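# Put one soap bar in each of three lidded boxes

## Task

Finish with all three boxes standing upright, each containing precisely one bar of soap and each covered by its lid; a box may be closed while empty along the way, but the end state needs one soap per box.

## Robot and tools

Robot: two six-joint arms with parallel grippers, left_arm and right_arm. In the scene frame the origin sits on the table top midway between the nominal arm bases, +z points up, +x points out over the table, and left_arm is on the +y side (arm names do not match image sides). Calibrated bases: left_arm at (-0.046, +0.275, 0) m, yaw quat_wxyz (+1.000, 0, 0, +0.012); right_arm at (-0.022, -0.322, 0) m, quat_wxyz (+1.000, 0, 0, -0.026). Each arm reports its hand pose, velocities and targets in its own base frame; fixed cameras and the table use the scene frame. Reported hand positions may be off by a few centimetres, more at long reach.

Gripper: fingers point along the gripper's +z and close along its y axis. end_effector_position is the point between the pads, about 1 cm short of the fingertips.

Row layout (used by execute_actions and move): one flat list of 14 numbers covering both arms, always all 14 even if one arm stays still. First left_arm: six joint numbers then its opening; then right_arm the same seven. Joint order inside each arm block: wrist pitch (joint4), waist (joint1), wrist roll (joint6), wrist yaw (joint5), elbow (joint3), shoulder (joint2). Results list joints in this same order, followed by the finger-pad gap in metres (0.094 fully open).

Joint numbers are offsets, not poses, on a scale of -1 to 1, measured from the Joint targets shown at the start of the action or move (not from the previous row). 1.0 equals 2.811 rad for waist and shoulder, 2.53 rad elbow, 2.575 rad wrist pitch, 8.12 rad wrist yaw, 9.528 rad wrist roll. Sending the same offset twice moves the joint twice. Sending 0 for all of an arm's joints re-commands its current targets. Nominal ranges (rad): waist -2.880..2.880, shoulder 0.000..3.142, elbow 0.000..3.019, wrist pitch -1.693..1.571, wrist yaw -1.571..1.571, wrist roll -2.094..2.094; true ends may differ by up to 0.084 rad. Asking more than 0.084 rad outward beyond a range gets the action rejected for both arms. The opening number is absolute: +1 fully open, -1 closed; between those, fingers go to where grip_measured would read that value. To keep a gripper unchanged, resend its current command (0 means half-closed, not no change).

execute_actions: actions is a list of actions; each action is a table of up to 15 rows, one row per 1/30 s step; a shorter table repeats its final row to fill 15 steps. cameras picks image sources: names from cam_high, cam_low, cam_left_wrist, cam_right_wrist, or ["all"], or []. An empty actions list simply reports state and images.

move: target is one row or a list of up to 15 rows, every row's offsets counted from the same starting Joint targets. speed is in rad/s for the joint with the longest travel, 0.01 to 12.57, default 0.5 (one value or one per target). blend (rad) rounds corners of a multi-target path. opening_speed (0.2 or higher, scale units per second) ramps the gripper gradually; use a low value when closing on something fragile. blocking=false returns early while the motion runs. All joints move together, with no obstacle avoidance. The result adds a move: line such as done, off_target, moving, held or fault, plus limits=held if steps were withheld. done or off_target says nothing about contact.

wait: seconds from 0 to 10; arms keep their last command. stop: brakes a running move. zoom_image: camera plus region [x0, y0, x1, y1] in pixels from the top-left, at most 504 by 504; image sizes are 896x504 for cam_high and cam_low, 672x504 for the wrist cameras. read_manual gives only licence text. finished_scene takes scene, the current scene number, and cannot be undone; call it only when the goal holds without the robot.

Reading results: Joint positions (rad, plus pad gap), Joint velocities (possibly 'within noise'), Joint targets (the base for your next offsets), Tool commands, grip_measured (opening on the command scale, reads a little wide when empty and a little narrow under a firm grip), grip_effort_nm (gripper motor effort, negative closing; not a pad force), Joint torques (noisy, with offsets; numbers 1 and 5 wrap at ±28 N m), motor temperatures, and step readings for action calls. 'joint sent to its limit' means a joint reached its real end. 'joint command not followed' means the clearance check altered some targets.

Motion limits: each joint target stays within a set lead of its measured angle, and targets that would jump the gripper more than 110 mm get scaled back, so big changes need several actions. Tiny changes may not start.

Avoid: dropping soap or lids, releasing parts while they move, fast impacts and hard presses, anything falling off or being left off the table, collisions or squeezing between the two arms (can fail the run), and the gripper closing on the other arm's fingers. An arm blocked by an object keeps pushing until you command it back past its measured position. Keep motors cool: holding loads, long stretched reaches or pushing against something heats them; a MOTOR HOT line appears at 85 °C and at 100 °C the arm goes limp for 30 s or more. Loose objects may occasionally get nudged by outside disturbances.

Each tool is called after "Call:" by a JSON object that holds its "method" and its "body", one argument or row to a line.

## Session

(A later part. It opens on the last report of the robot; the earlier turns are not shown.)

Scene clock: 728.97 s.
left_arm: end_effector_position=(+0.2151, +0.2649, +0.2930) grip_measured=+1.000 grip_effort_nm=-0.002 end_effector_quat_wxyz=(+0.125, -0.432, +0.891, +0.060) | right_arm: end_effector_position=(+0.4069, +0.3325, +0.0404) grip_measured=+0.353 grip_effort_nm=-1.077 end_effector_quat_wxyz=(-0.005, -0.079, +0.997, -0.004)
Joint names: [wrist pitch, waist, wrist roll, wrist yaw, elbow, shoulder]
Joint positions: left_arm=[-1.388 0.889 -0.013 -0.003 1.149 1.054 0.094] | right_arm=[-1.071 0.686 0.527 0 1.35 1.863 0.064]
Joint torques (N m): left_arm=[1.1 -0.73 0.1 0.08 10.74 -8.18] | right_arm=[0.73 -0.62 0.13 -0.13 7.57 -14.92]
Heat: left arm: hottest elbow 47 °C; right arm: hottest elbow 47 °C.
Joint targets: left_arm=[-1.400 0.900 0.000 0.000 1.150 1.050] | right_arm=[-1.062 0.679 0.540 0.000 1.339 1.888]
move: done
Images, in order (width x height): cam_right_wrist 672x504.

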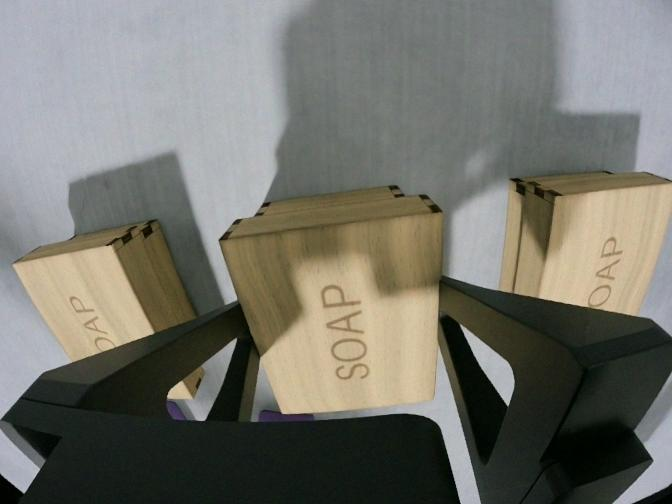

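Call:
{"method": "move", "body": {
  "target": [
    [0,0,0,0,0,0,1,0.0064,0,0,0,-0.003,0.0036,0.3],
    [0,0,0,0,0,0,1,0.0088,0,0,0,-0.004,0.0048,0.3],
    [0,0,0,0,0,0,1,0.0088,0,0,0,-0.004,0.0048,1],
    [0,0,0,0,0,0,1,-0.0509,0,0,0,0.0549,-0.0366,1],
    [0,0,0,0,0,0,1,-0.0971,0.0551,0.0156,0,0.1648,0.0302,1]
  ],
  "speed": [0.03,0.02,0.2,0.3,0.4],
  "opening_speed": 0.8,
  "cameras": ["cam_right_wrist","cam_low"]
}}

Call:
{"method": "zoom_image", "body": {
  "camera": "cam_right_wrist",
  "region": [230, 100, 560, 340]
}}

Call:
{"method": "zoom_image", "body": {
  "camera": "cam_low",
  "region": [470, 240, 610, 330]
}}

Scene clock: 751.43 s.
left_arm: end_effector_position=(+0.2151, +0.2649, +0.2930) grip_measured=+1.000 grip_effort_nm=-0.012 end_effector_quat_wxyz=(+0.125, -0.432, +0.891, +0.060) | right_arm: end_effector_position=(+0.4023, +0.4435, +0.1165) grip_measured=+0.998 grip_effort_nm=0.042 end_effector_quat_wxyz=(+0.006, -0.080, +0.997, +0.005)
Joint names: [wrist pitch, waist, wrist roll, wrist yaw, elbow, shoulder]
Joint positions: left_arm=[-1.388 0.889 -0.013 -0.003 1.149 1.054 0.094] | right_arm=[-1.304 0.835 0.675 0 1.699 1.95 0.094]
Joint torques (N m): left_arm=[1.1 -0.73 0.1 0.08 10.76 -8.12] | right_arm=[0.1 -0.09 0.16 -0.12 14.3 -17.44]
Heat: left arm: hottest elbow 47 °C; right arm: hottest elbow 47 °C.
Joint targets: left_arm=[-1.400 0.900 0.000 0.000 1.150 1.050] | right_arm=[-1.312 0.834 0.689 0.000 1.756 1.973]
move: off_target (right_arm); right_arm: the elbow is farthest, 0.057 rad from its target
Images, in order (width x height): cam_low 896x504, cam_right_wrist 672x504.

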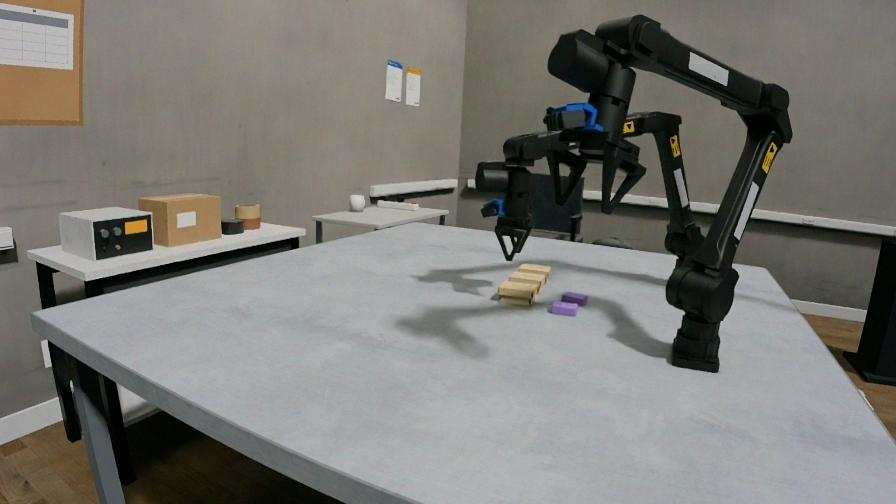

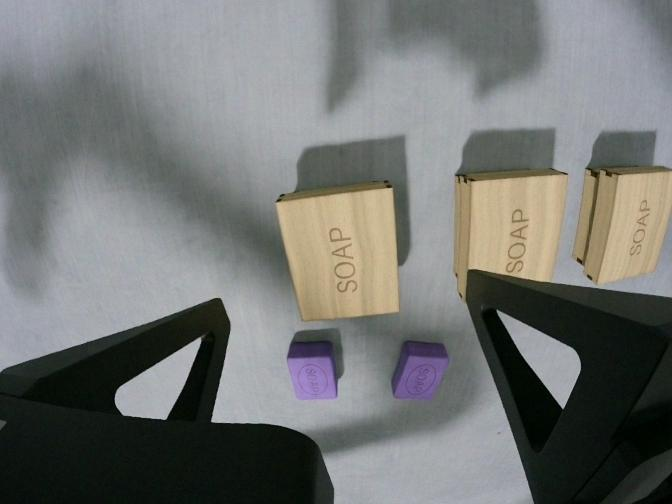

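Scaled by 1.527 from the camera's 672x504 image, which has a finer 960x720 frame.

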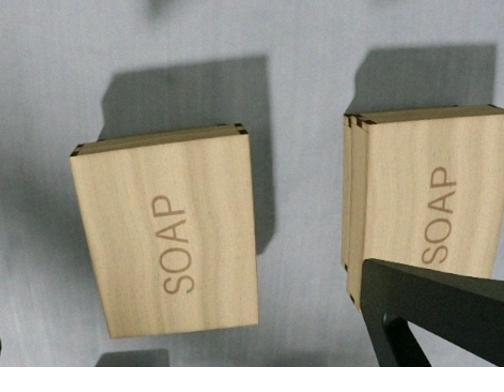

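Scaled by 3.600 from the camera's 896x504 image, which has a finer 1280x720 frame.

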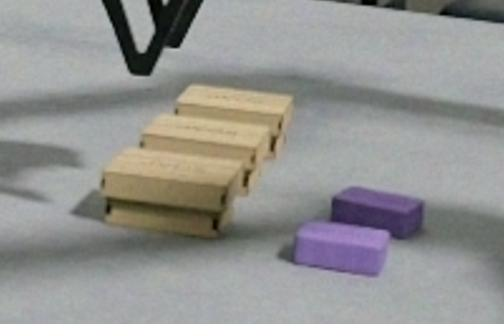

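Call:
{"method": "move", "body": {
  "target": [
    [0,0,0,0,0,0,1,0,0.0085,0.0023,0,-0.026,0,1],
    [0,0,0,0,0,0,1,0.0734,0.0085,0.0023,0,-0.0755,0.0247,1]
  ],
  "speed": 0.2,
  "cameras": ["cam_right_wrist"]
}}

Scene clock: 771.63 s.
left_arm: end_effector_position=(+0.2151, +0.2649, +0.2930) grip_measured=+1.000 grip_effort_nm=-0.007 end_effector_quat_wxyz=(+0.125, -0.432, +0.891, +0.060) | right_arm: end_effector_position=(+0.3886, +0.4448, +0.0327) grip_measured=+0.998 grip_effort_nm=0.046 end_effector_quat_wxyz=(-0.002, -0.078, +0.997, -0.002)
Joint names: [wrist pitch, waist, wrist roll, wrist yaw, elbow, shoulder]
Joint positions: left_arm=[-1.388 0.889 -0.013 -0.003 1.149 1.054 0.094] | right_arm=[-1.132 0.854 0.698 0 1.575 2.018 0.094]
Joint torques (N m): left_arm=[1.11 -0.73 0.1 0.08 10.76 -8.12] | right_arm=[0.73 0.32 0.14 -0.12 8.01 -17.44]
Heat: left arm: hottest elbow 47 °C; right arm: hottest elbow 49 °C.
Joint targets: left_arm=[-1.400 0.900 0.000 0.000 1.150 1.050] | right_arm=[-1.123 0.858 0.711 0.000 1.565 2.042]
move: done
Images, in order (width x height): cam_right_wrist 672x504.

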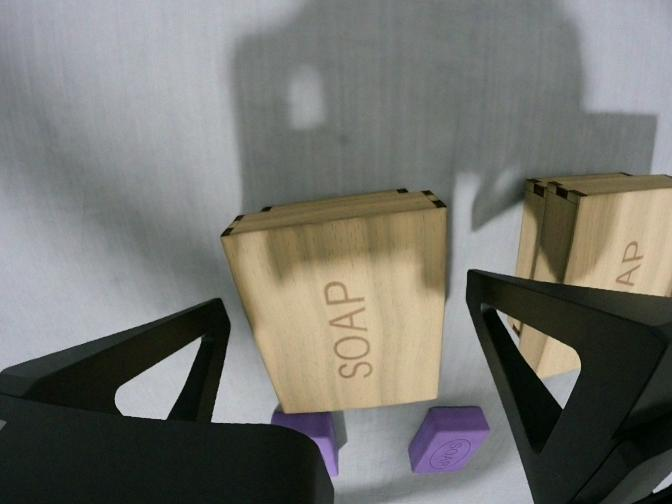

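Call:
{"method": "move", "body": {
  "target": [
    [0,0,0,0,0,0,1,0,0,0,0,0,0,0.3],
    [0,0,0,0,0,0,1,-0.0054,0,0,0,0.0229,-0.0089,0.3],
    [0,0,0,0,0,0,1,-0.0485,0,0,0,0.0467,-0.0269,0.3],
    [0,0,0,0,0,0,1,-0.0563,-0.0929,-0.0293,0,-0.0731,-0.1288,0.3]
  ],
  "speed": [0.2,0.1,0.12,0.4],
  "opening_speed": 0.5,
  "cameras": ["cam_right_wrist"]
}}

Call:
{"method": "zoom_image", "body": {
  "camera": "cam_right_wrist",
  "region": [0, 50, 336, 350]
}}

Scene clock: 798.00 s.
left_arm: end_effector_position=(+0.2151, +0.2649, +0.2930) grip_measured=+1.000 grip_effort_nm=-0.017 end_effector_quat_wxyz=(+0.125, -0.432, +0.891, +0.060) | right_arm: end_effector_position=(+0.4160, +0.2818, +0.1392) grip_measured=+0.373 grip_effort_nm=-1.077 end_effector_quat_wxyz=(+0.004, -0.075, +0.997, +0.002)
Joint names: [wrist pitch, waist, wrist roll, wrist yaw, elbow, shoulder]
Joint positions: left_arm=[-1.388 0.889 -0.013 -0.003 1.149 1.054 0.094] | right_arm=[-1.262 0.597 0.445 0 1.393 1.693 0.065]
Joint torques (N m): left_arm=[1.11 -0.73 0.09 0.08 10.76 -8.12] | right_arm=[0.18 0.03 -0.13 -0.13 8.27 -16.26]
Heat: left arm: hottest elbow 48 °C; right arm: hottest elbow 48 °C.
Joint targets: left_arm=[-1.400 0.900 0.000 0.000 1.150 1.050] | right_arm=[-1.268 0.597 0.432 0.000 1.380 1.680]
move: done
Images, in order (width x height): cam_right_wrist 672x504.

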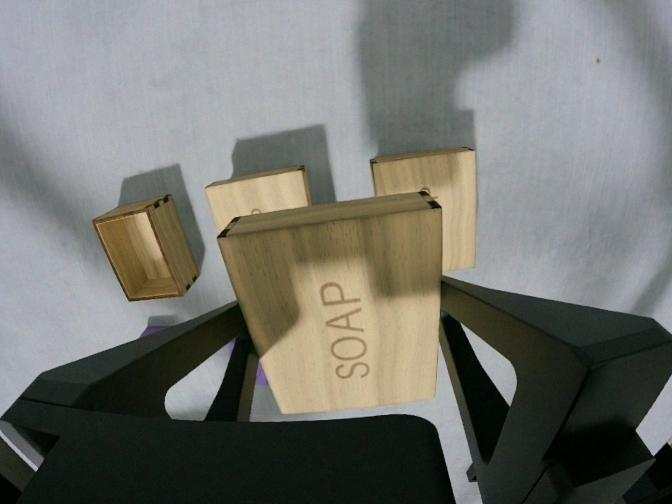

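Scaled by 1.500 from the camera's 672x504 image, which has a finer 960x720 frame.

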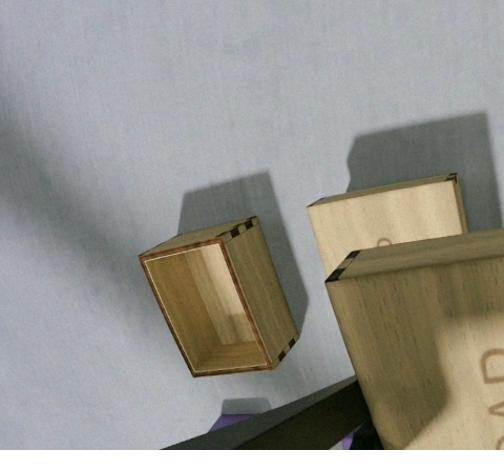

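Call:
{"method": "move", "body": {
  "target": [
    [0,0,0,0,0,0,1,0.0283,-0.1676,-0.0497,0,-0.1233,-0.0857,0.3],
    [0,0,0,0,0,0,1,0.14,-0.1676,-0.0497,0,-0.175,-0.024,0.3],
    [0,0,0,0,0,0,1,0.1546,-0.1676,-0.0497,0,-0.1838,-0.0139,0.3]
  ],
  "speed": [0.5,0.25,0.06],
  "cameras": ["cam_right_wrist"]
}}

Call:
{"method": "zoom_image", "body": {
  "camera": "cam_right_wrist",
  "region": [200, 180, 480, 430]
}}

Scene clock: 827.77 s.
left_arm: end_effector_position=(+0.2151, +0.2649, +0.2930) grip_measured=+1.000 grip_effort_nm=-0.002 end_effector_quat_wxyz=(+0.125, -0.432, +0.891, +0.060) | right_arm: end_effector_position=(+0.3971, +0.0492, +0.0138) grip_measured=+0.373 grip_effort_nm=-1.072 end_effector_quat_wxyz=(-0.003, -0.077, +0.997, -0.001)
Joint names: [wrist pitch, waist, wrist roll, wrist yaw, elbow, shoulder]
Joint positions: left_arm=[-1.388 0.889 -0.013 -0.003 1.149 1.054 0.094] | right_arm=[-0.879 0.125 -0.029 0.001 0.924 1.622 0.065]
Joint torques (N m): left_arm=[1.11 -0.73 0.1 0.08 10.76 -8.18] | right_arm=[0.8 0.15 -0.11 -0.2 6.72 -10.7]
Heat: left arm: hottest elbow 48 °C; right arm: hottest elbow 49 °C.
Joint targets: left_arm=[-1.400 0.900 0.000 0.000 1.150 1.050] | right_arm=[-0.870 0.126 -0.042 0.000 0.915 1.641]
move: done
Images, in order (width x height): cam_right_wrist 672x504.

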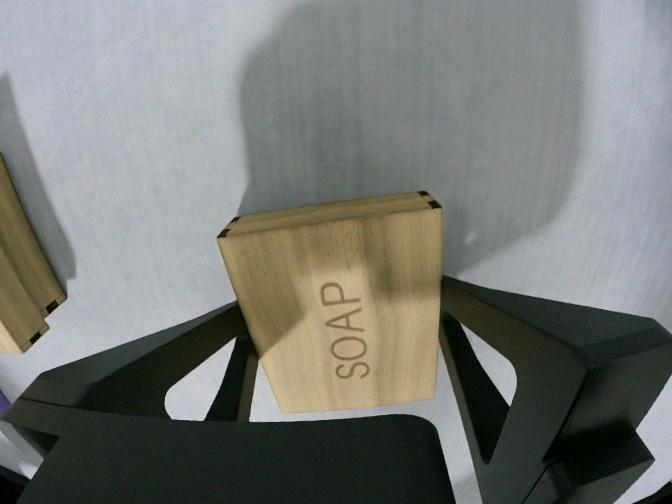

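Scaled by 1.800 from the camera's 672x504 image, which has a finer 960x720 frame.

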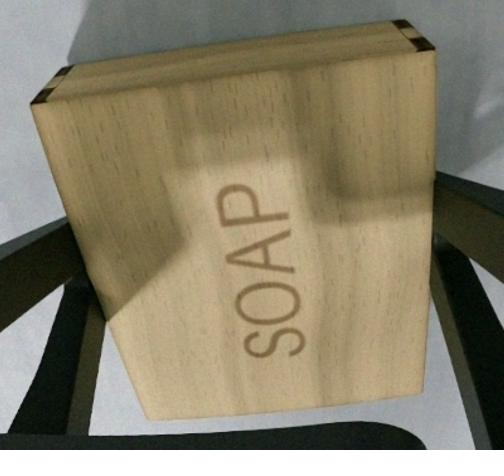

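Call:
{"method": "move", "body": {
  "target": [
    [0,0,0,0,0,0,1,0.0012,0,0,0,-0.0007,0.0005,0.3],
    [0,0,0,0,0,0,1,0.0012,0,0,0,-0.0007,0.0005,1],
    [0,0,0,0,0,0,1,-0.1262,0,0,0,0.0605,-0.0719,1],
    [0,0,0,0,0,0,1,-0.139,0.323,0.1019,0,0.2411,0.0647,1]
  ],
  "speed": [0.03,0.3,0.4,0.6],
  "opening_speed": 0.8,
  "cameras": ["cam_right_wrist"]
}}

Call:
{"method": "zoom_image", "body": {
  "camera": "cam_right_wrist",
  "region": [230, 100, 480, 350]
}}

Scene clock: 851.13 s.
left_arm: end_effector_position=(+0.2151, +0.2649, +0.2930) grip_measured=+1.000 grip_effort_nm=-0.017 end_effector_quat_wxyz=(+0.125, -0.432, +0.891, +0.060) | right_arm: end_effector_position=(+0.2738, +0.4645, +0.1132) grip_measured=+0.998 grip_effort_nm=0.042 end_effector_quat_wxyz=(+0.005, -0.062, +0.998, +0.007)
Joint names: [wrist pitch, waist, wrist roll, wrist yaw, elbow, shoulder]
Joint positions: left_arm=[-1.388 0.889 -0.013 -0.003 1.149 1.054 0.094] | right_arm=[-1.22 1.039 0.915 0 1.467 1.8 0.094]
Joint torques (N m): left_arm=[1.11 -0.67 0.1 0.08 10.76 -8.12] | right_arm=[0.1 -0.5 0.14 -0.1 14.12 -15.03]
Heat: left arm: hottest elbow 48 °C; right arm: hottest elbow 47 °C.
Joint targets: left_arm=[-1.400 0.900 0.000 0.000 1.150 1.050] | right_arm=[-1.228 1.034 0.929 0.000 1.525 1.823]
move: off_target (right_arm); right_arm: the elbow is farthest, 0.058 rad from its target
Images, in order (width x height): cam_right_wrist 672x504.

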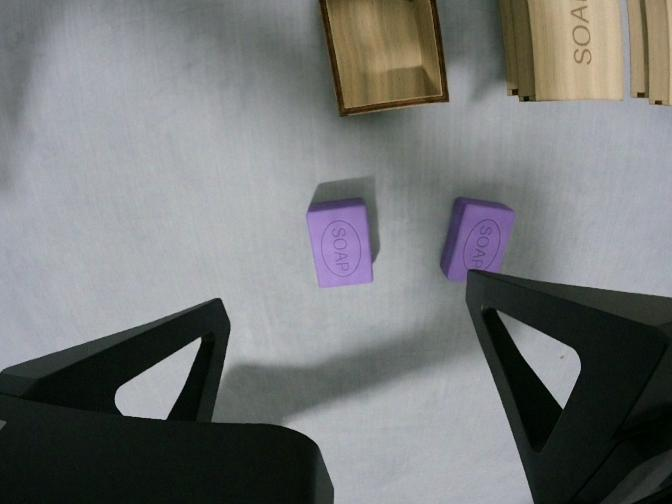

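Scaled by 2.016 from the camera's 672x504 image, which has a finer 960x720 frame.

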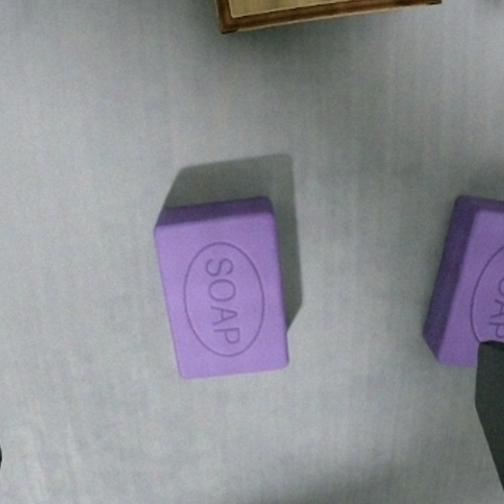

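Call:
{"method": "move", "body": {
  "target": [
    [0,0,0,0,0,0,1,0,0.0135,0.0038,0,-0.026,0,0.5],
    [0,0,0,0,0,0,1,0.0817,0.0135,0.0038,0,-0.0715,0.0359,0.5],
    [0,0,0,0,0,0,1,0.0817,0.0135,0.0038,0,-0.0715,0.0359,-0.34],
    [0,0,0,0,0,0,1,0.0194,0.0135,0.0038,0,-0.0123,-0.0028,-0.34],
    [0,0,0,0,0,0,1,-0.0054,-0.063,-0.0249,0,0.0625,0.0516,-0.34]
  ],
  "speed": [0.2,0.2,0.2,0.2,0.4],
  "opening_speed": 0.6,
  "cameras": ["cam_right_wrist"]
}}

Call:
{"method": "zoom_image", "body": {
  "camera": "cam_right_wrist",
  "region": [220, 120, 470, 400]
}}

Scene clock: 886.20 s.
left_arm: end_effector_position=(+0.2151, +0.2649, +0.2930) grip_measured=+1.000 grip_effort_nm=-0.002 end_effector_quat_wxyz=(+0.125, -0.432, +0.891, +0.060) | right_arm: end_effector_position=(+0.3885, +0.4437, +0.0899) grip_measured=-0.228 grip_effort_nm=-1.082 end_effector_quat_wxyz=(+0.005, -0.073, +0.997, +0.004)
Joint names: [wrist pitch, waist, wrist roll, wrist yaw, elbow, shoulder]
Joint positions: left_arm=[-1.388 0.889 -0.013 -0.003 1.149 1.054 0.094] | right_arm=[-1.234 0.853 0.706 0 1.624 1.948 0.036]
Joint torques (N m): left_arm=[1.13 -0.73 0.09 0.08 10.76 -8.12] | right_arm=[0.09 0.38 -0.11 -0.11 14.2 -17.49]
Motor temperatures (°C): left_arm=[27 28 29 28 48 30 29] | right_arm=[29 31 28 30 54 36 31]
Heat: left arm: hottest elbow 48 °C; right arm: hottest elbow 54 °C.
Joint targets: left_arm=[-1.400 0.900 0.000 0.000 1.150 1.050] | right_arm=[-1.242 0.856 0.692 0.000 1.683 1.968]
move: off_target (right_arm); right_arm: the elbow is farthest, 0.059 rad from its target
Images, in order (width x height): cam_right_wrist 672x504.

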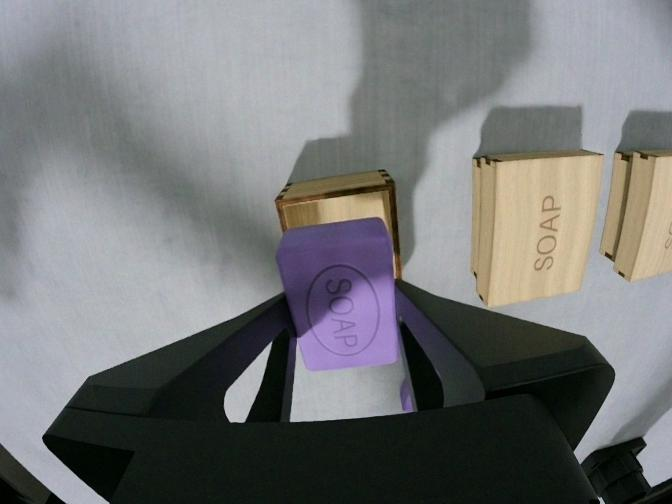

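Scaled by 1.800 from the camera's 672x504 image, which has a finer 960x720 frame.

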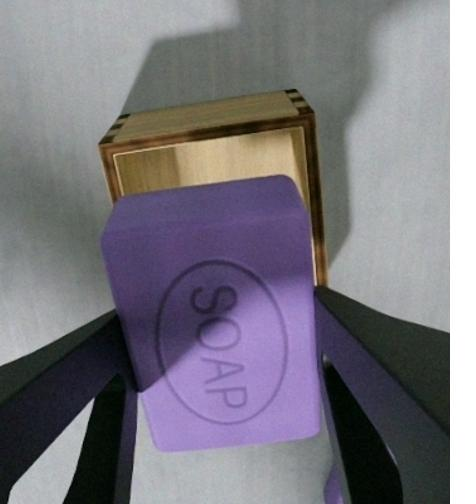

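Call:
{"method": "move", "body": {
  "target": [
    [0,0,0,0,0,0,1,0,0,-0.0007,0,-0.026,0,-0.34],
    [0,0,0,0,0,0,1,0.0497,0,-0.0007,0,-0.0571,0.0192,-0.34],
    [0,0,0,0,0,0,1,0.0529,0,-0.0007,0,-0.0589,0.0206,-0.34]
  ],
  "speed": [0.15,0.08,0.05],
  "cameras": ["cam_right_wrist"]
}}

Call:
{"method": "zoom_image", "body": {
  "camera": "cam_right_wrist",
  "region": [220, 150, 470, 420]
}}

Scene clock: 914.60 s.
left_arm: end_effector_position=(+0.2151, +0.2649, +0.2930) grip_measured=+1.000 grip_effort_nm=-0.012 end_effector_quat_wxyz=(+0.125, -0.432, +0.891, +0.060) | right_arm: end_effector_position=(+0.3848, +0.4395, +0.0319) grip_measured=-0.228 grip_effort_nm=-1.067 end_effector_quat_wxyz=(+0.000, -0.077, +0.997, +0.000)
Joint names: [wrist pitch, waist, wrist roll, wrist yaw, elbow, shoulder]
Joint positions: left_arm=[-1.388 0.889 -0.013 -0.003 1.149 1.054 0.094] | right_arm=[-1.114 0.853 0.698 0 1.544 2.001 0.036]
Joint torques (N m): left_arm=[1.11 -0.73 0.1 0.08 10.77 -8.12] | right_arm=[0.69 0.32 -0.11 -0.11 7.88 -17.2]
Motor temperatures (°C): left_arm=[27 28 29 28 48 30 29] | right_arm=[29 31 28 30 56 38 32]
Heat: left arm: hottest elbow 48 °C; right arm: hottest elbow 56 °C.
Joint targets: left_arm=[-1.400 0.900 0.000 0.000 1.150 1.050] | right_arm=[-1.105 0.856 0.685 0.000 1.534 2.026]
move: done
Images, in order (width x height): cam_right_wrist 672x504.

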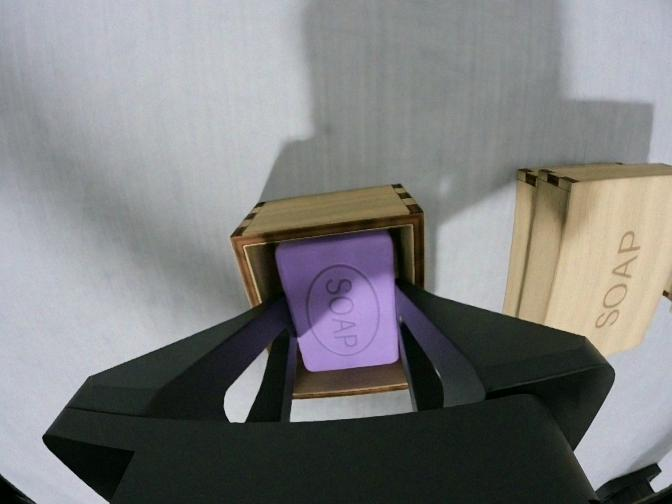

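Scaled by 1.867 from the camera's 672x504 image, which has a finer 960x720 frame.

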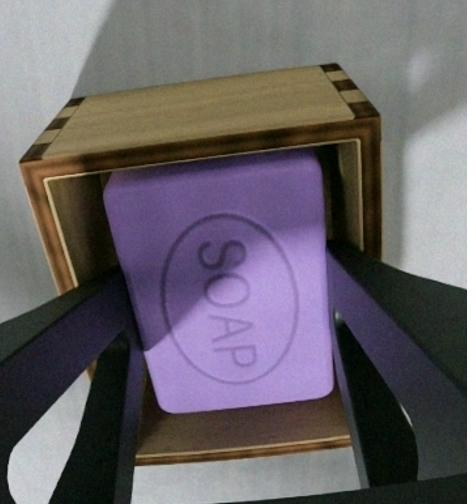

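Call:
{"method": "move", "body": {
  "target": [
    [0,0,0,0,0,0,1,0,0,0,0,0,0,-0.15],
    [0,0,0,0,0,0,1,-0.0054,0,0,0,0.0229,-0.0089,-0.15],
    [0,0,0,0,0,0,1,-0.03,0,0,0,0.0395,-0.019,-0.15]
  ],
  "speed": 0.1,
  "opening_speed": 0.2,
  "cameras": ["cam_right_wrist"]
}}

Call:
{"method": "zoom_image", "body": {
  "camera": "cam_right_wrist",
  "region": [220, 150, 470, 420]
}}

Scene clock: 925.20 s.
left_arm: end_effector_position=(+0.2151, +0.2649, +0.2930) grip_measured=+1.000 grip_effort_nm=-0.012 end_effector_quat_wxyz=(+0.125, -0.432, +0.891, +0.060) | right_arm: end_effector_position=(+0.3839, +0.4385, +0.0470) grip_measured=-0.156 grip_effort_nm=0.252 end_effector_quat_wxyz=(-0.008, -0.077, +0.997, -0.008)
Joint names: [wrist pitch, waist, wrist roll, wrist yaw, elbow, shoulder]
Joint positions: left_arm=[-1.388 0.889 -0.013 -0.003 1.149 1.054 0.094] | right_arm=[-1.175 0.853 0.698 0 1.576 1.994 0.04]
Joint torques (N m): left_arm=[1.13 -0.67 0.1 0.08 10.76 -8.12] | right_arm=[0.1 0.32 -0.11 -0.11 13.75 -21.19]
Heat: left arm: hottest elbow 48 °C; right arm: hottest elbow 54 °C.
Joint targets: left_arm=[-1.400 0.900 0.000 0.000 1.150 1.050] | right_arm=[-1.183 0.856 0.685 0.000 1.634 1.973]
move: off_target (right_arm); right_arm: the elbow is farthest, 0.058 rad from its target
Images, in order (width x height): cam_right_wrist 672x504.

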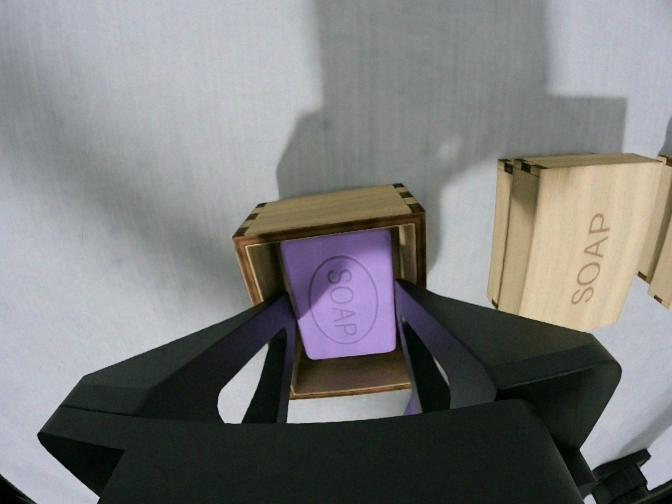

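Scaled by 1.867 from the camera's 672x504 image, which has a finer 960x720 frame.

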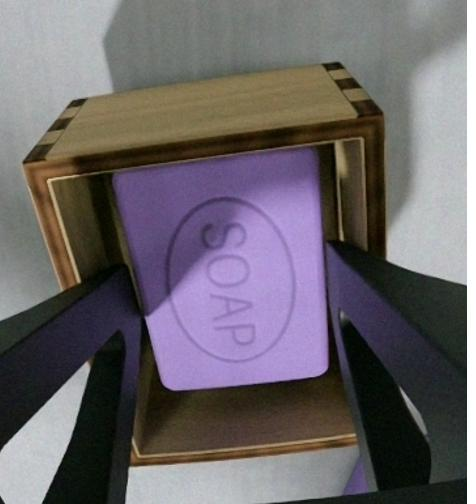

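Call:
{"method": "move", "body": {
  "target": [
    [0,0,0,0,0,0,1,0.027,0,0,0,-0.036,0.016,-0.15],
    [0,0,0,0,0,0,1,0.0303,0,0,0,-0.0395,0.019,-0.15],
    [0,0,0,0,0,0,1,0.0303,0,0,0,-0.0395,0.019,-0.172]
  ],
  "speed": [0.1,0.03,0.1],
  "opening_speed": 0.2,
  "cameras": ["cam_right_wrist"]
}}

Call:
{"method": "zoom_image", "body": {
  "camera": "cam_right_wrist",
  "region": [220, 150, 470, 420]
}}

Scene clock: 941.07 s.
left_arm: end_effector_position=(+0.2151, +0.2649, +0.2930) grip_measured=+1.000 grip_effort_nm=-0.007 end_effector_quat_wxyz=(+0.125, -0.432, +0.891, +0.060) | right_arm: end_effector_position=(+0.3848, +0.4395, +0.0319) grip_measured=-0.170 grip_effort_nm=-0.139 end_effector_quat_wxyz=(+0.000, -0.077, +0.997, +0.000)
Joint names: [wrist pitch, waist, wrist roll, wrist yaw, elbow, shoulder]
Joint positions: left_arm=[-1.388 0.889 -0.013 -0.003 1.149 1.054 0.094] | right_arm=[-1.114 0.853 0.698 0 1.544 2.001 0.039]
Joint torques (N m): left_arm=[1.11 -0.73 0.1 0.08 10.77 -8.18] | right_arm=[0.73 0.32 -0.11 -0.11 7.88 -17.26]
Heat: left arm: hottest elbow 48 °C; right arm: hottest elbow 53 °C.
Joint targets: left_arm=[-1.400 0.900 0.000 0.000 1.150 1.050] | right_arm=[-1.105 0.856 0.685 0.000 1.534 2.026]
move: done
Images, in order (width x height): cam_right_wrist 672x504.

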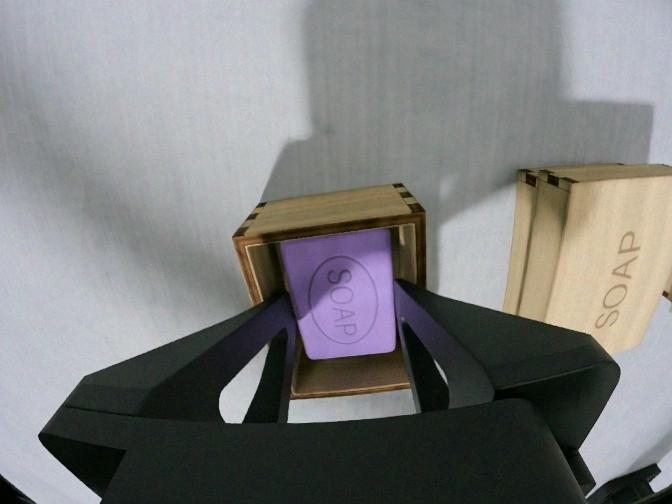

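Scaled by 1.867 from the camera's 672x504 image, which has a finer 960x720 frame.

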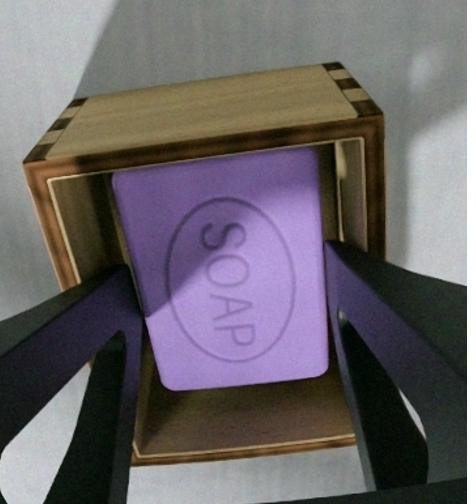

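Call:
{"method": "move", "body": {
  "target": [
    [0,0,0,0,0,0,1,-0.0054,0,0,0,0.0229,-0.0089,-0.172],
    [0,0,0,0,0,0,1,-0.015,0,0,0,0.0305,-0.0125,-0.172]
  ],
  "speed": 0.08,
  "cameras": ["cam_right_wrist"]
}}

Call:
{"method": "zoom_image", "body": {
  "camera": "cam_right_wrist",
  "region": [220, 150, 470, 420]
}}

Scene clock: 949.47 s.
left_arm: end_effector_position=(+0.2151, +0.2649, +0.2930) grip_measured=+1.000 grip_effort_nm=-0.007 end_effector_quat_wxyz=(+0.125, -0.432, +0.891, +0.060) | right_arm: end_effector_position=(+0.3851, +0.4399, +0.0366) grip_measured=-0.170 grip_effort_nm=-0.139 end_effector_quat_wxyz=(-0.003, -0.077, +0.997, -0.003)
Joint names: [wrist pitch, waist, wrist roll, wrist yaw, elbow, shoulder]
Joint positions: left_arm=[-1.388 0.889 -0.013 -0.003 1.149 1.054 0.094] | right_arm=[-1.135 0.853 0.698 0 1.558 2.001 0.039]
Joint torques (N m): left_arm=[1.13 -0.73 0.1 0.08 10.76 -8.18] | right_arm=[0.05 0.38 -0.11 -0.11 13.27 -20.01]
Heat: left arm: hottest elbow 48 °C; right arm: hottest elbow 53 °C.
Joint targets: left_arm=[-1.400 0.900 0.000 0.000 1.150 1.050] | right_arm=[-1.143 0.856 0.685 0.000 1.611 1.991]
move: off_target (right_arm); right_arm: the elbow is farthest, 0.053 rad from its target
Images, in order (width x height): cam_right_wrist 672x504.

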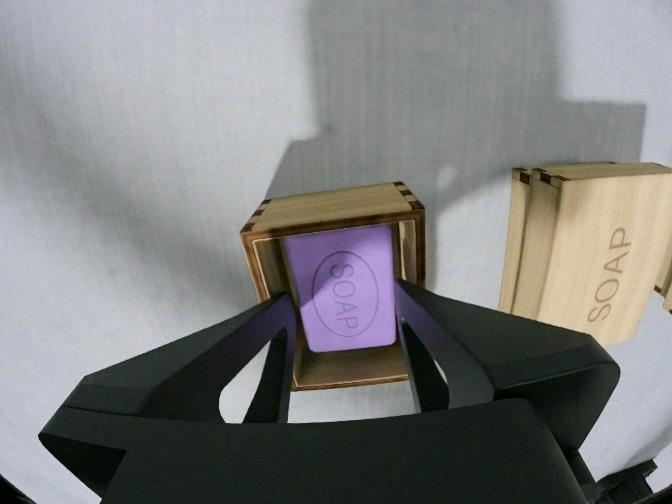

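Scaled by 1.867 from the camera's 672x504 image, which has a finer 960x720 frame.

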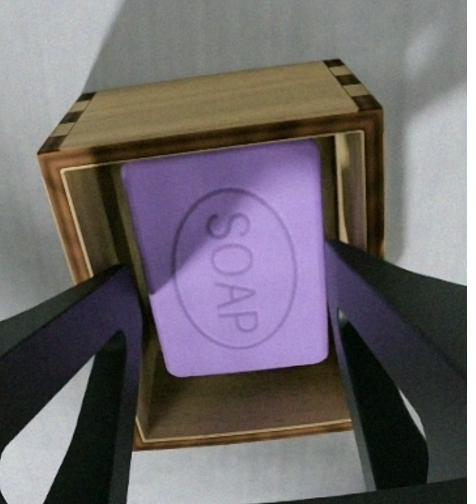

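Call:
{"method": "move", "body": {
  "target": [
    [0,0,0,0,0,0,1,-0.0392,0,0,0,0.03,-0.0178,-0.172],
    [0,0,0,0,0,0,1,-0.0392,-0.0052,-0.0005,0,0.03,-0.0178,1],
    [0,0,0,0,0,0,1,-0.0392,-0.0052,-0.0005,0,0.004,-0.0178,1],
    [0,0,0,0,0,0,1,0.0181,-0.0052,-0.0005,0,-0.0296,0.0174,1],
    [0,0,0,0,0,0,1,0.0181,-0.0052,-0.0005,0,-0.0296,0.0174,0.2]
  ],
  "speed": 0.15,
  "opening_speed": 0.7,
  "cameras": ["cam_right_wrist"]
}}

Call:
{"method": "zoom_image", "body": {
  "camera": "cam_right_wrist",
  "region": [200, 180, 480, 430]
}}

Scene clock: 979.13 s.
left_arm: end_effector_position=(+0.2151, +0.2649, +0.2930) grip_measured=+1.000 grip_effort_nm=-0.012 end_effector_quat_wxyz=(+0.125, -0.432, +0.891, +0.060) | right_arm: end_effector_position=(+0.3873, +0.4386, +0.0230) grip_measured=+0.209 grip_effort_nm=-1.028 end_effector_quat_wxyz=(-0.002, -0.077, +0.997, -0.002)
Joint names: [wrist pitch, waist, wrist roll, wrist yaw, elbow, shoulder]
Joint positions: left_arm=[-1.388 0.889 -0.013 -0.003 1.149 1.054 0.094] | right_arm=[-1.105 0.848 0.693 0 1.545 2.017 0.057]
Joint torques (N m): left_arm=[1.13 -0.73 0.1 0.08 10.76 -8.18] | right_arm=[0.66 -0.62 -0.11 -0.11 7.92 -17.55]
Heat: left arm: hottest elbow 48 °C; right arm: hottest elbow 54 °C.
Joint targets: left_arm=[-1.400 0.900 0.000 0.000 1.150 1.050] | right_arm=[-1.097 0.842 0.680 0.000 1.536 2.040]
move: done; target 2's new numbers were sent with right_arm's elbow 0.052 rad from that target
Images, in order (width x height): cam_right_wrist 672x504.

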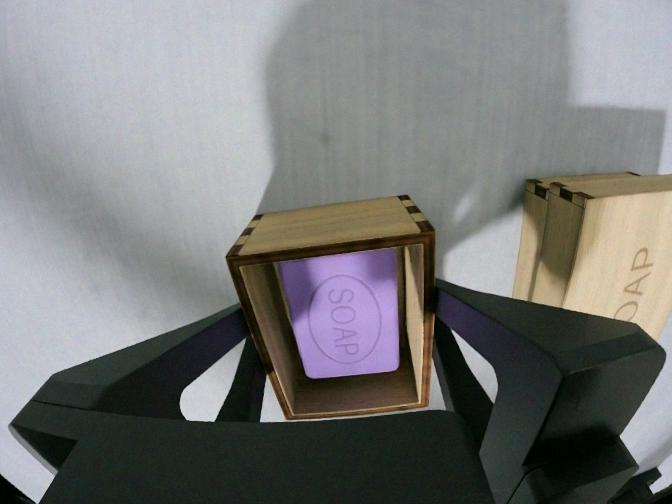

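Scaled by 1.800 from the camera's 672x504 image, which has a finer 960x720 frame.

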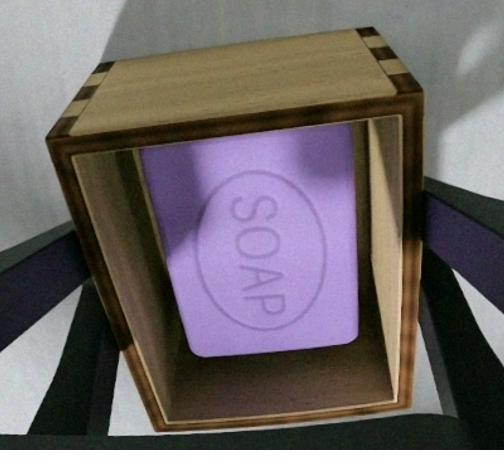

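Call:
{"method": "move", "body": {
  "target": [
    [0,0,0,0,0,0,1,0,0,0,0,0,0,1],
    [0,0,0,0,0,0,1,-0.0571,0,0,0,0.0597,-0.0352,1],
    [0,0,0,0,0,0,1,-0.0381,-0.2547,-0.0758,0,-0.185,-0.2138,1],
    [0,0,0,0,0,0,1,0.0889,-0.2547,-0.0758,0,-0.246,-0.1412,1],
    [0,0,0,0,0,0,1,0.0889,-0.2547,-0.0758,0,-0.246,-0.1412,0.3]
  ],
  "speed": [0.3,0.3,0.5,0.25,0.3],
  "opening_speed": 0.8,
  "cameras": ["cam_right_wrist"]
}}

Call:
{"method": "zoom_image", "body": {
  "camera": "cam_right_wrist",
  "region": [200, 180, 480, 430]
}}

Scene clock: 1015.13 s.
left_arm: end_effector_position=(+0.2151, +0.2649, +0.2930) grip_measured=+1.000 grip_effort_nm=-0.007 end_effector_quat_wxyz=(+0.125, -0.432, +0.891, +0.060) | right_arm: end_effector_position=(+0.3964, +0.0497, +0.0119) grip_measured=+0.376 grip_effort_nm=-1.033 end_effector_quat_wxyz=(-0.005, -0.077, +0.997, +0.000)
Joint names: [wrist pitch, waist, wrist roll, wrist yaw, elbow, shoulder]
Joint positions: left_arm=[-1.388 0.889 -0.013 -0.003 1.149 1.054 0.094] | right_arm=[-0.877 0.126 -0.029 0 0.923 1.626 0.065]
Joint torques (N m): left_arm=[1.11 -0.73 0.1 0.08 10.76 -8.18] | right_arm=[0.7 -0.03 -0.11 -0.17 6.76 -10.87]
Motor temperatures (°C): left_arm=[27 27 29 28 48 30 29] | right_arm=[29 31 28 30 51 38 32]
Heat: left arm: hottest elbow 48 °C; right arm: hottest elbow 51 °C.
Joint targets: left_arm=[-1.400 0.900 0.000 0.000 1.150 1.050] | right_arm=[-0.868 0.126 -0.042 0.000 0.914 1.643]
move: done
Images, in order (width x height): cam_right_wrist 672x504.

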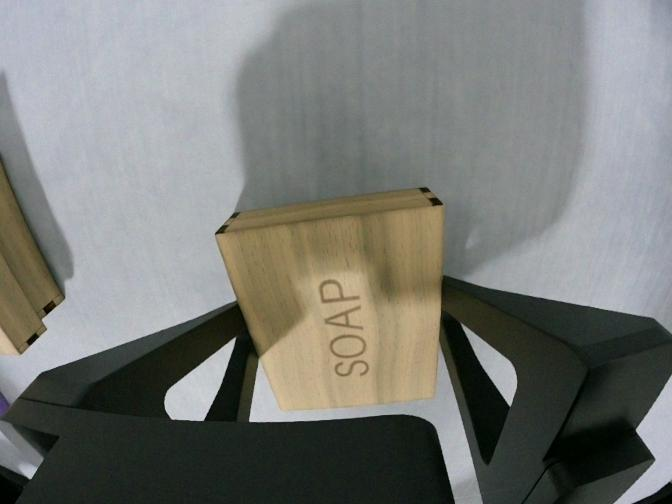

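Scaled by 1.800 from the camera's 672x504 image, which has a finer 960x720 frame.

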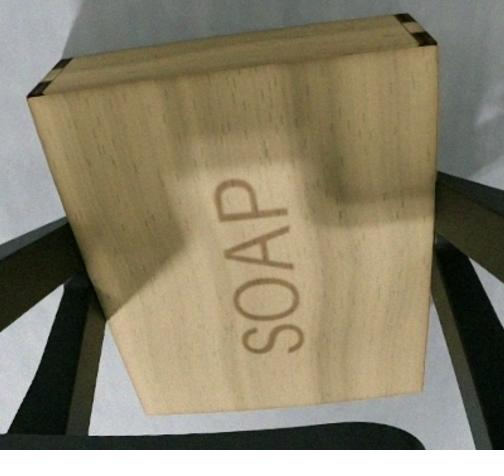

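Call:
{"method": "move", "body": {
  "target": [
    [0,0,0,0,0,0,1,-0.0979,0,0,0,0.0656,-0.0509,0.3],
    [0,0,0,0,0,0,1,-0.146,0.2563,0.0787,0,0.3055,0.106,0.3],
    [0,0,0,0,0,0,1,-0.1126,0.2563,0.0787,0,0.2545,0.1242,0.3]
  ],
  "speed": [0.3,0.5,0.2],
  "cameras": ["cam_right_wrist"]
}}

Call:
{"method": "zoom_image", "body": {
  "camera": "cam_right_wrist",
  "region": [210, 150, 330, 260]
}}

Call:
{"method": "zoom_image", "body": {
  "camera": "cam_right_wrist",
  "region": [340, 150, 460, 250]
}}

Scene clock: 1036.93 s.
left_arm: end_effector_position=(+0.2151, +0.2649, +0.2930) grip_measured=+1.000 grip_effort_nm=-0.012 end_effector_quat_wxyz=(+0.125, -0.432, +0.891, +0.060) | right_arm: end_effector_position=(+0.3838, +0.4377, +0.0544) grip_measured=+0.374 grip_effort_nm=-1.072 end_effector_quat_wxyz=(-0.002, -0.079, +0.997, -0.002)
Joint names: [wrist pitch, waist, wrist roll, wrist yaw, elbow, shoulder]
Joint positions: left_arm=[-1.388 0.889 -0.013 -0.003 1.149 1.054 0.094] | right_arm=[-1.167 0.852 0.695 0 1.565 1.974 0.065]
Joint torques (N m): left_arm=[1.13 -0.73 0.1 0.08 10.76 -8.18] | right_arm=[0.69 -0.5 0.13 -0.11 8.36 -17.55]
Heat: left arm: hottest elbow 48 °C; right arm: hottest elbow 50 °C.
Joint targets: left_arm=[-1.400 0.900 0.000 0.000 1.150 1.050] | right_arm=[-1.158 0.846 0.708 0.000 1.558 1.992]
move: done
Images, in order (width x height): cam_right_wrist 672x504.

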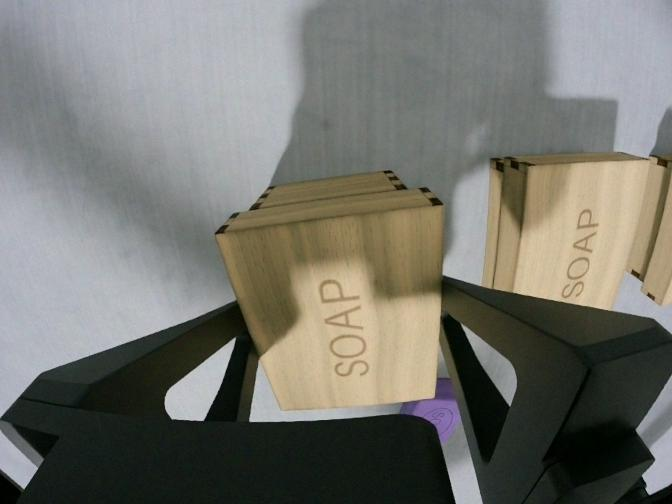

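Scaled by 4.200 from the camera's 672x504 image, which has a finer 960x720 frame.

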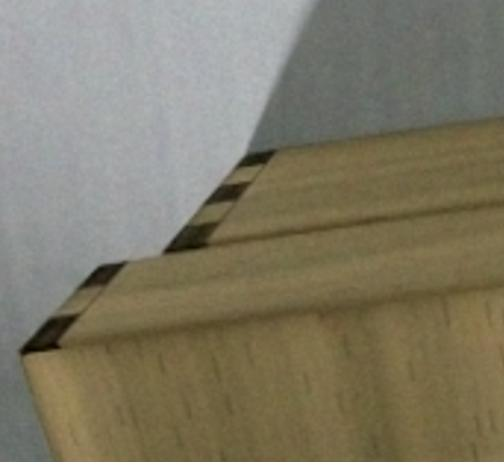

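Scaled by 4.200 from the camera's 672x504 image, which has a finer 960x720 frame.

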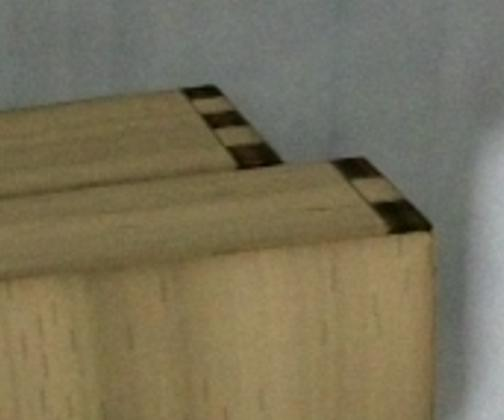

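Call:
{"method": "move", "body": {
  "target": [0,0,0,0,0,0,1,0.0035,0,0,0,-0.0018,0.0037,0.3],
  "speed": 0.03,
  "cameras": ["cam_right_wrist"]
}}

Call:
{"method": "zoom_image", "body": {
  "camera": "cam_right_wrist",
  "region": [210, 150, 330, 260]
}}

Call:
{"method": "zoom_image", "body": {
  "camera": "cam_right_wrist",
  "region": [340, 150, 460, 250]
}}

Scene clock: 1058.17 s.
left_arm: end_effector_position=(+0.2151, +0.2649, +0.2930) grip_measured=+1.000 grip_effort_nm=-0.012 end_effector_quat_wxyz=(+0.125, -0.432, +0.891, +0.060) | right_arm: end_effector_position=(+0.3852, +0.4393, +0.0542) grip_measured=+0.374 grip_effort_nm=-1.082 end_effector_quat_wxyz=(+0.001, -0.078, +0.997, +0.001)
Joint names: [wrist pitch, waist, wrist roll, wrist yaw, elbow, shoulder]
Joint positions: left_arm=[-1.388 0.889 -0.013 -0.003 1.149 1.054 0.094] | right_arm=[-1.158 0.852 0.695 0 1.565 1.974 0.065]
Joint torques (N m): left_arm=[1.1 -0.73 0.1 0.08 10.77 -8.12] | right_arm=[0.62 -0.44 0.13 -0.11 7.97 -17.14]
Heat: left arm: hottest elbow 48 °C; right arm: hottest elbow 48 °C.
Joint targets: left_arm=[-1.400 0.900 0.000 0.000 1.150 1.050] | right_arm=[-1.149 0.846 0.708 0.000 1.553 2.003]
move: done
Images, in order (width x height): cam_right_wrist 672x504.

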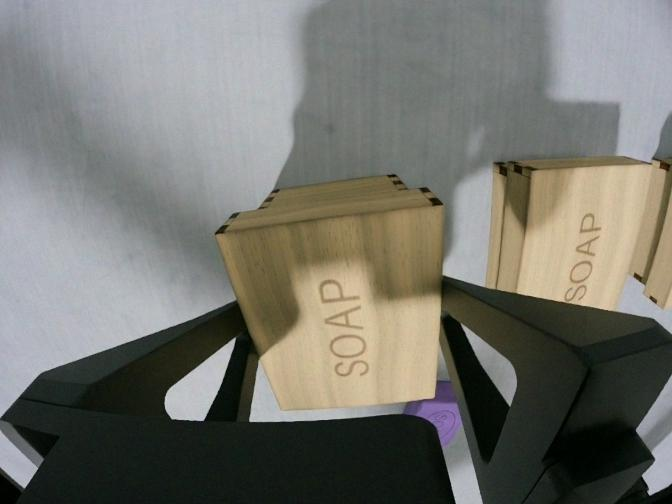

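Scaled by 4.200 from the camera's 672x504 image, which has a finer 960x720 frame.

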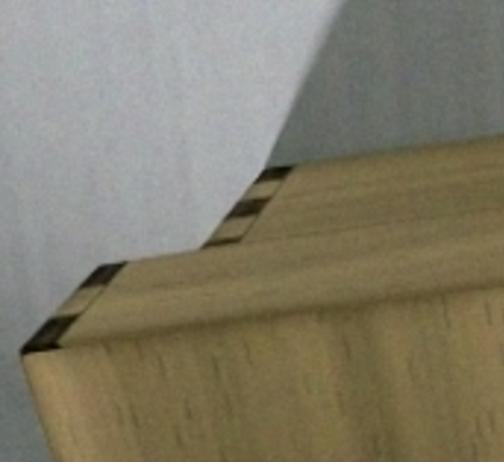

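Scaled by 4.200 from the camera's 672x504 image, which has a finer 960x720 frame.

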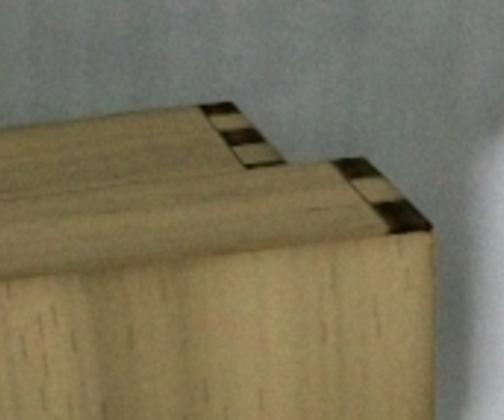

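Call:
{"method": "move", "body": {
  "target": [0,0,0,0,0,0,1,0.01,-0.0006,0,0,-0.0053,0.005,0.3],
  "speed": 0.02,
  "cameras": ["cam_right_wrist"]
}}

Call:
{"method": "zoom_image", "body": {
  "camera": "cam_right_wrist",
  "region": [200, 150, 480, 320]
}}

Scene clock: 1077.70 s.
left_arm: end_effector_position=(+0.2151, +0.2649, +0.2930) grip_measured=+1.000 grip_effort_nm=-0.012 end_effector_quat_wxyz=(+0.125, -0.432, +0.891, +0.060) | right_arm: end_effector_position=(+0.3851, +0.4388, +0.0409) grip_measured=+0.374 grip_effort_nm=-1.072 end_effector_quat_wxyz=(+0.000, -0.078, +0.997, +0.000)
Joint names: [wrist pitch, waist, wrist roll, wrist yaw, elbow, shoulder]
Joint positions: left_arm=[-1.388 0.889 -0.013 -0.003 1.149 1.054 0.094] | right_arm=[-1.131 0.851 0.695 0 1.551 1.989 0.065]
Joint torques (N m): left_arm=[1.11 -0.73 0.1 0.08 10.76 -8.12] | right_arm=[0.68 -0.62 0.13 -0.11 7.88 -17.03]
Heat: left arm: hottest elbow 48 °C; right arm: hottest elbow 48 °C.
Joint targets: left_arm=[-1.400 0.900 0.000 0.000 1.150 1.050] | right_arm=[-1.123 0.845 0.708 0.000 1.540 2.016]
move: done
Images, in order (width x height): cam_right_wrist 672x504.

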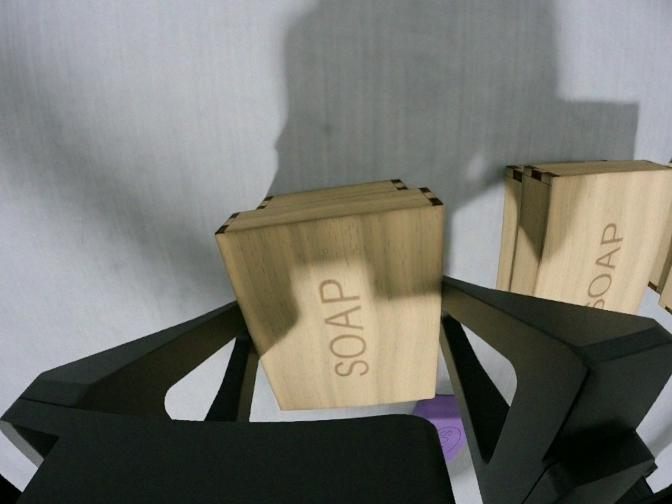

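Scaled by 1.800 from the camera's 672x504 image, which has a finer 960x720 frame.

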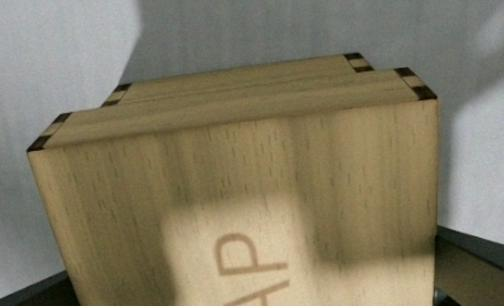

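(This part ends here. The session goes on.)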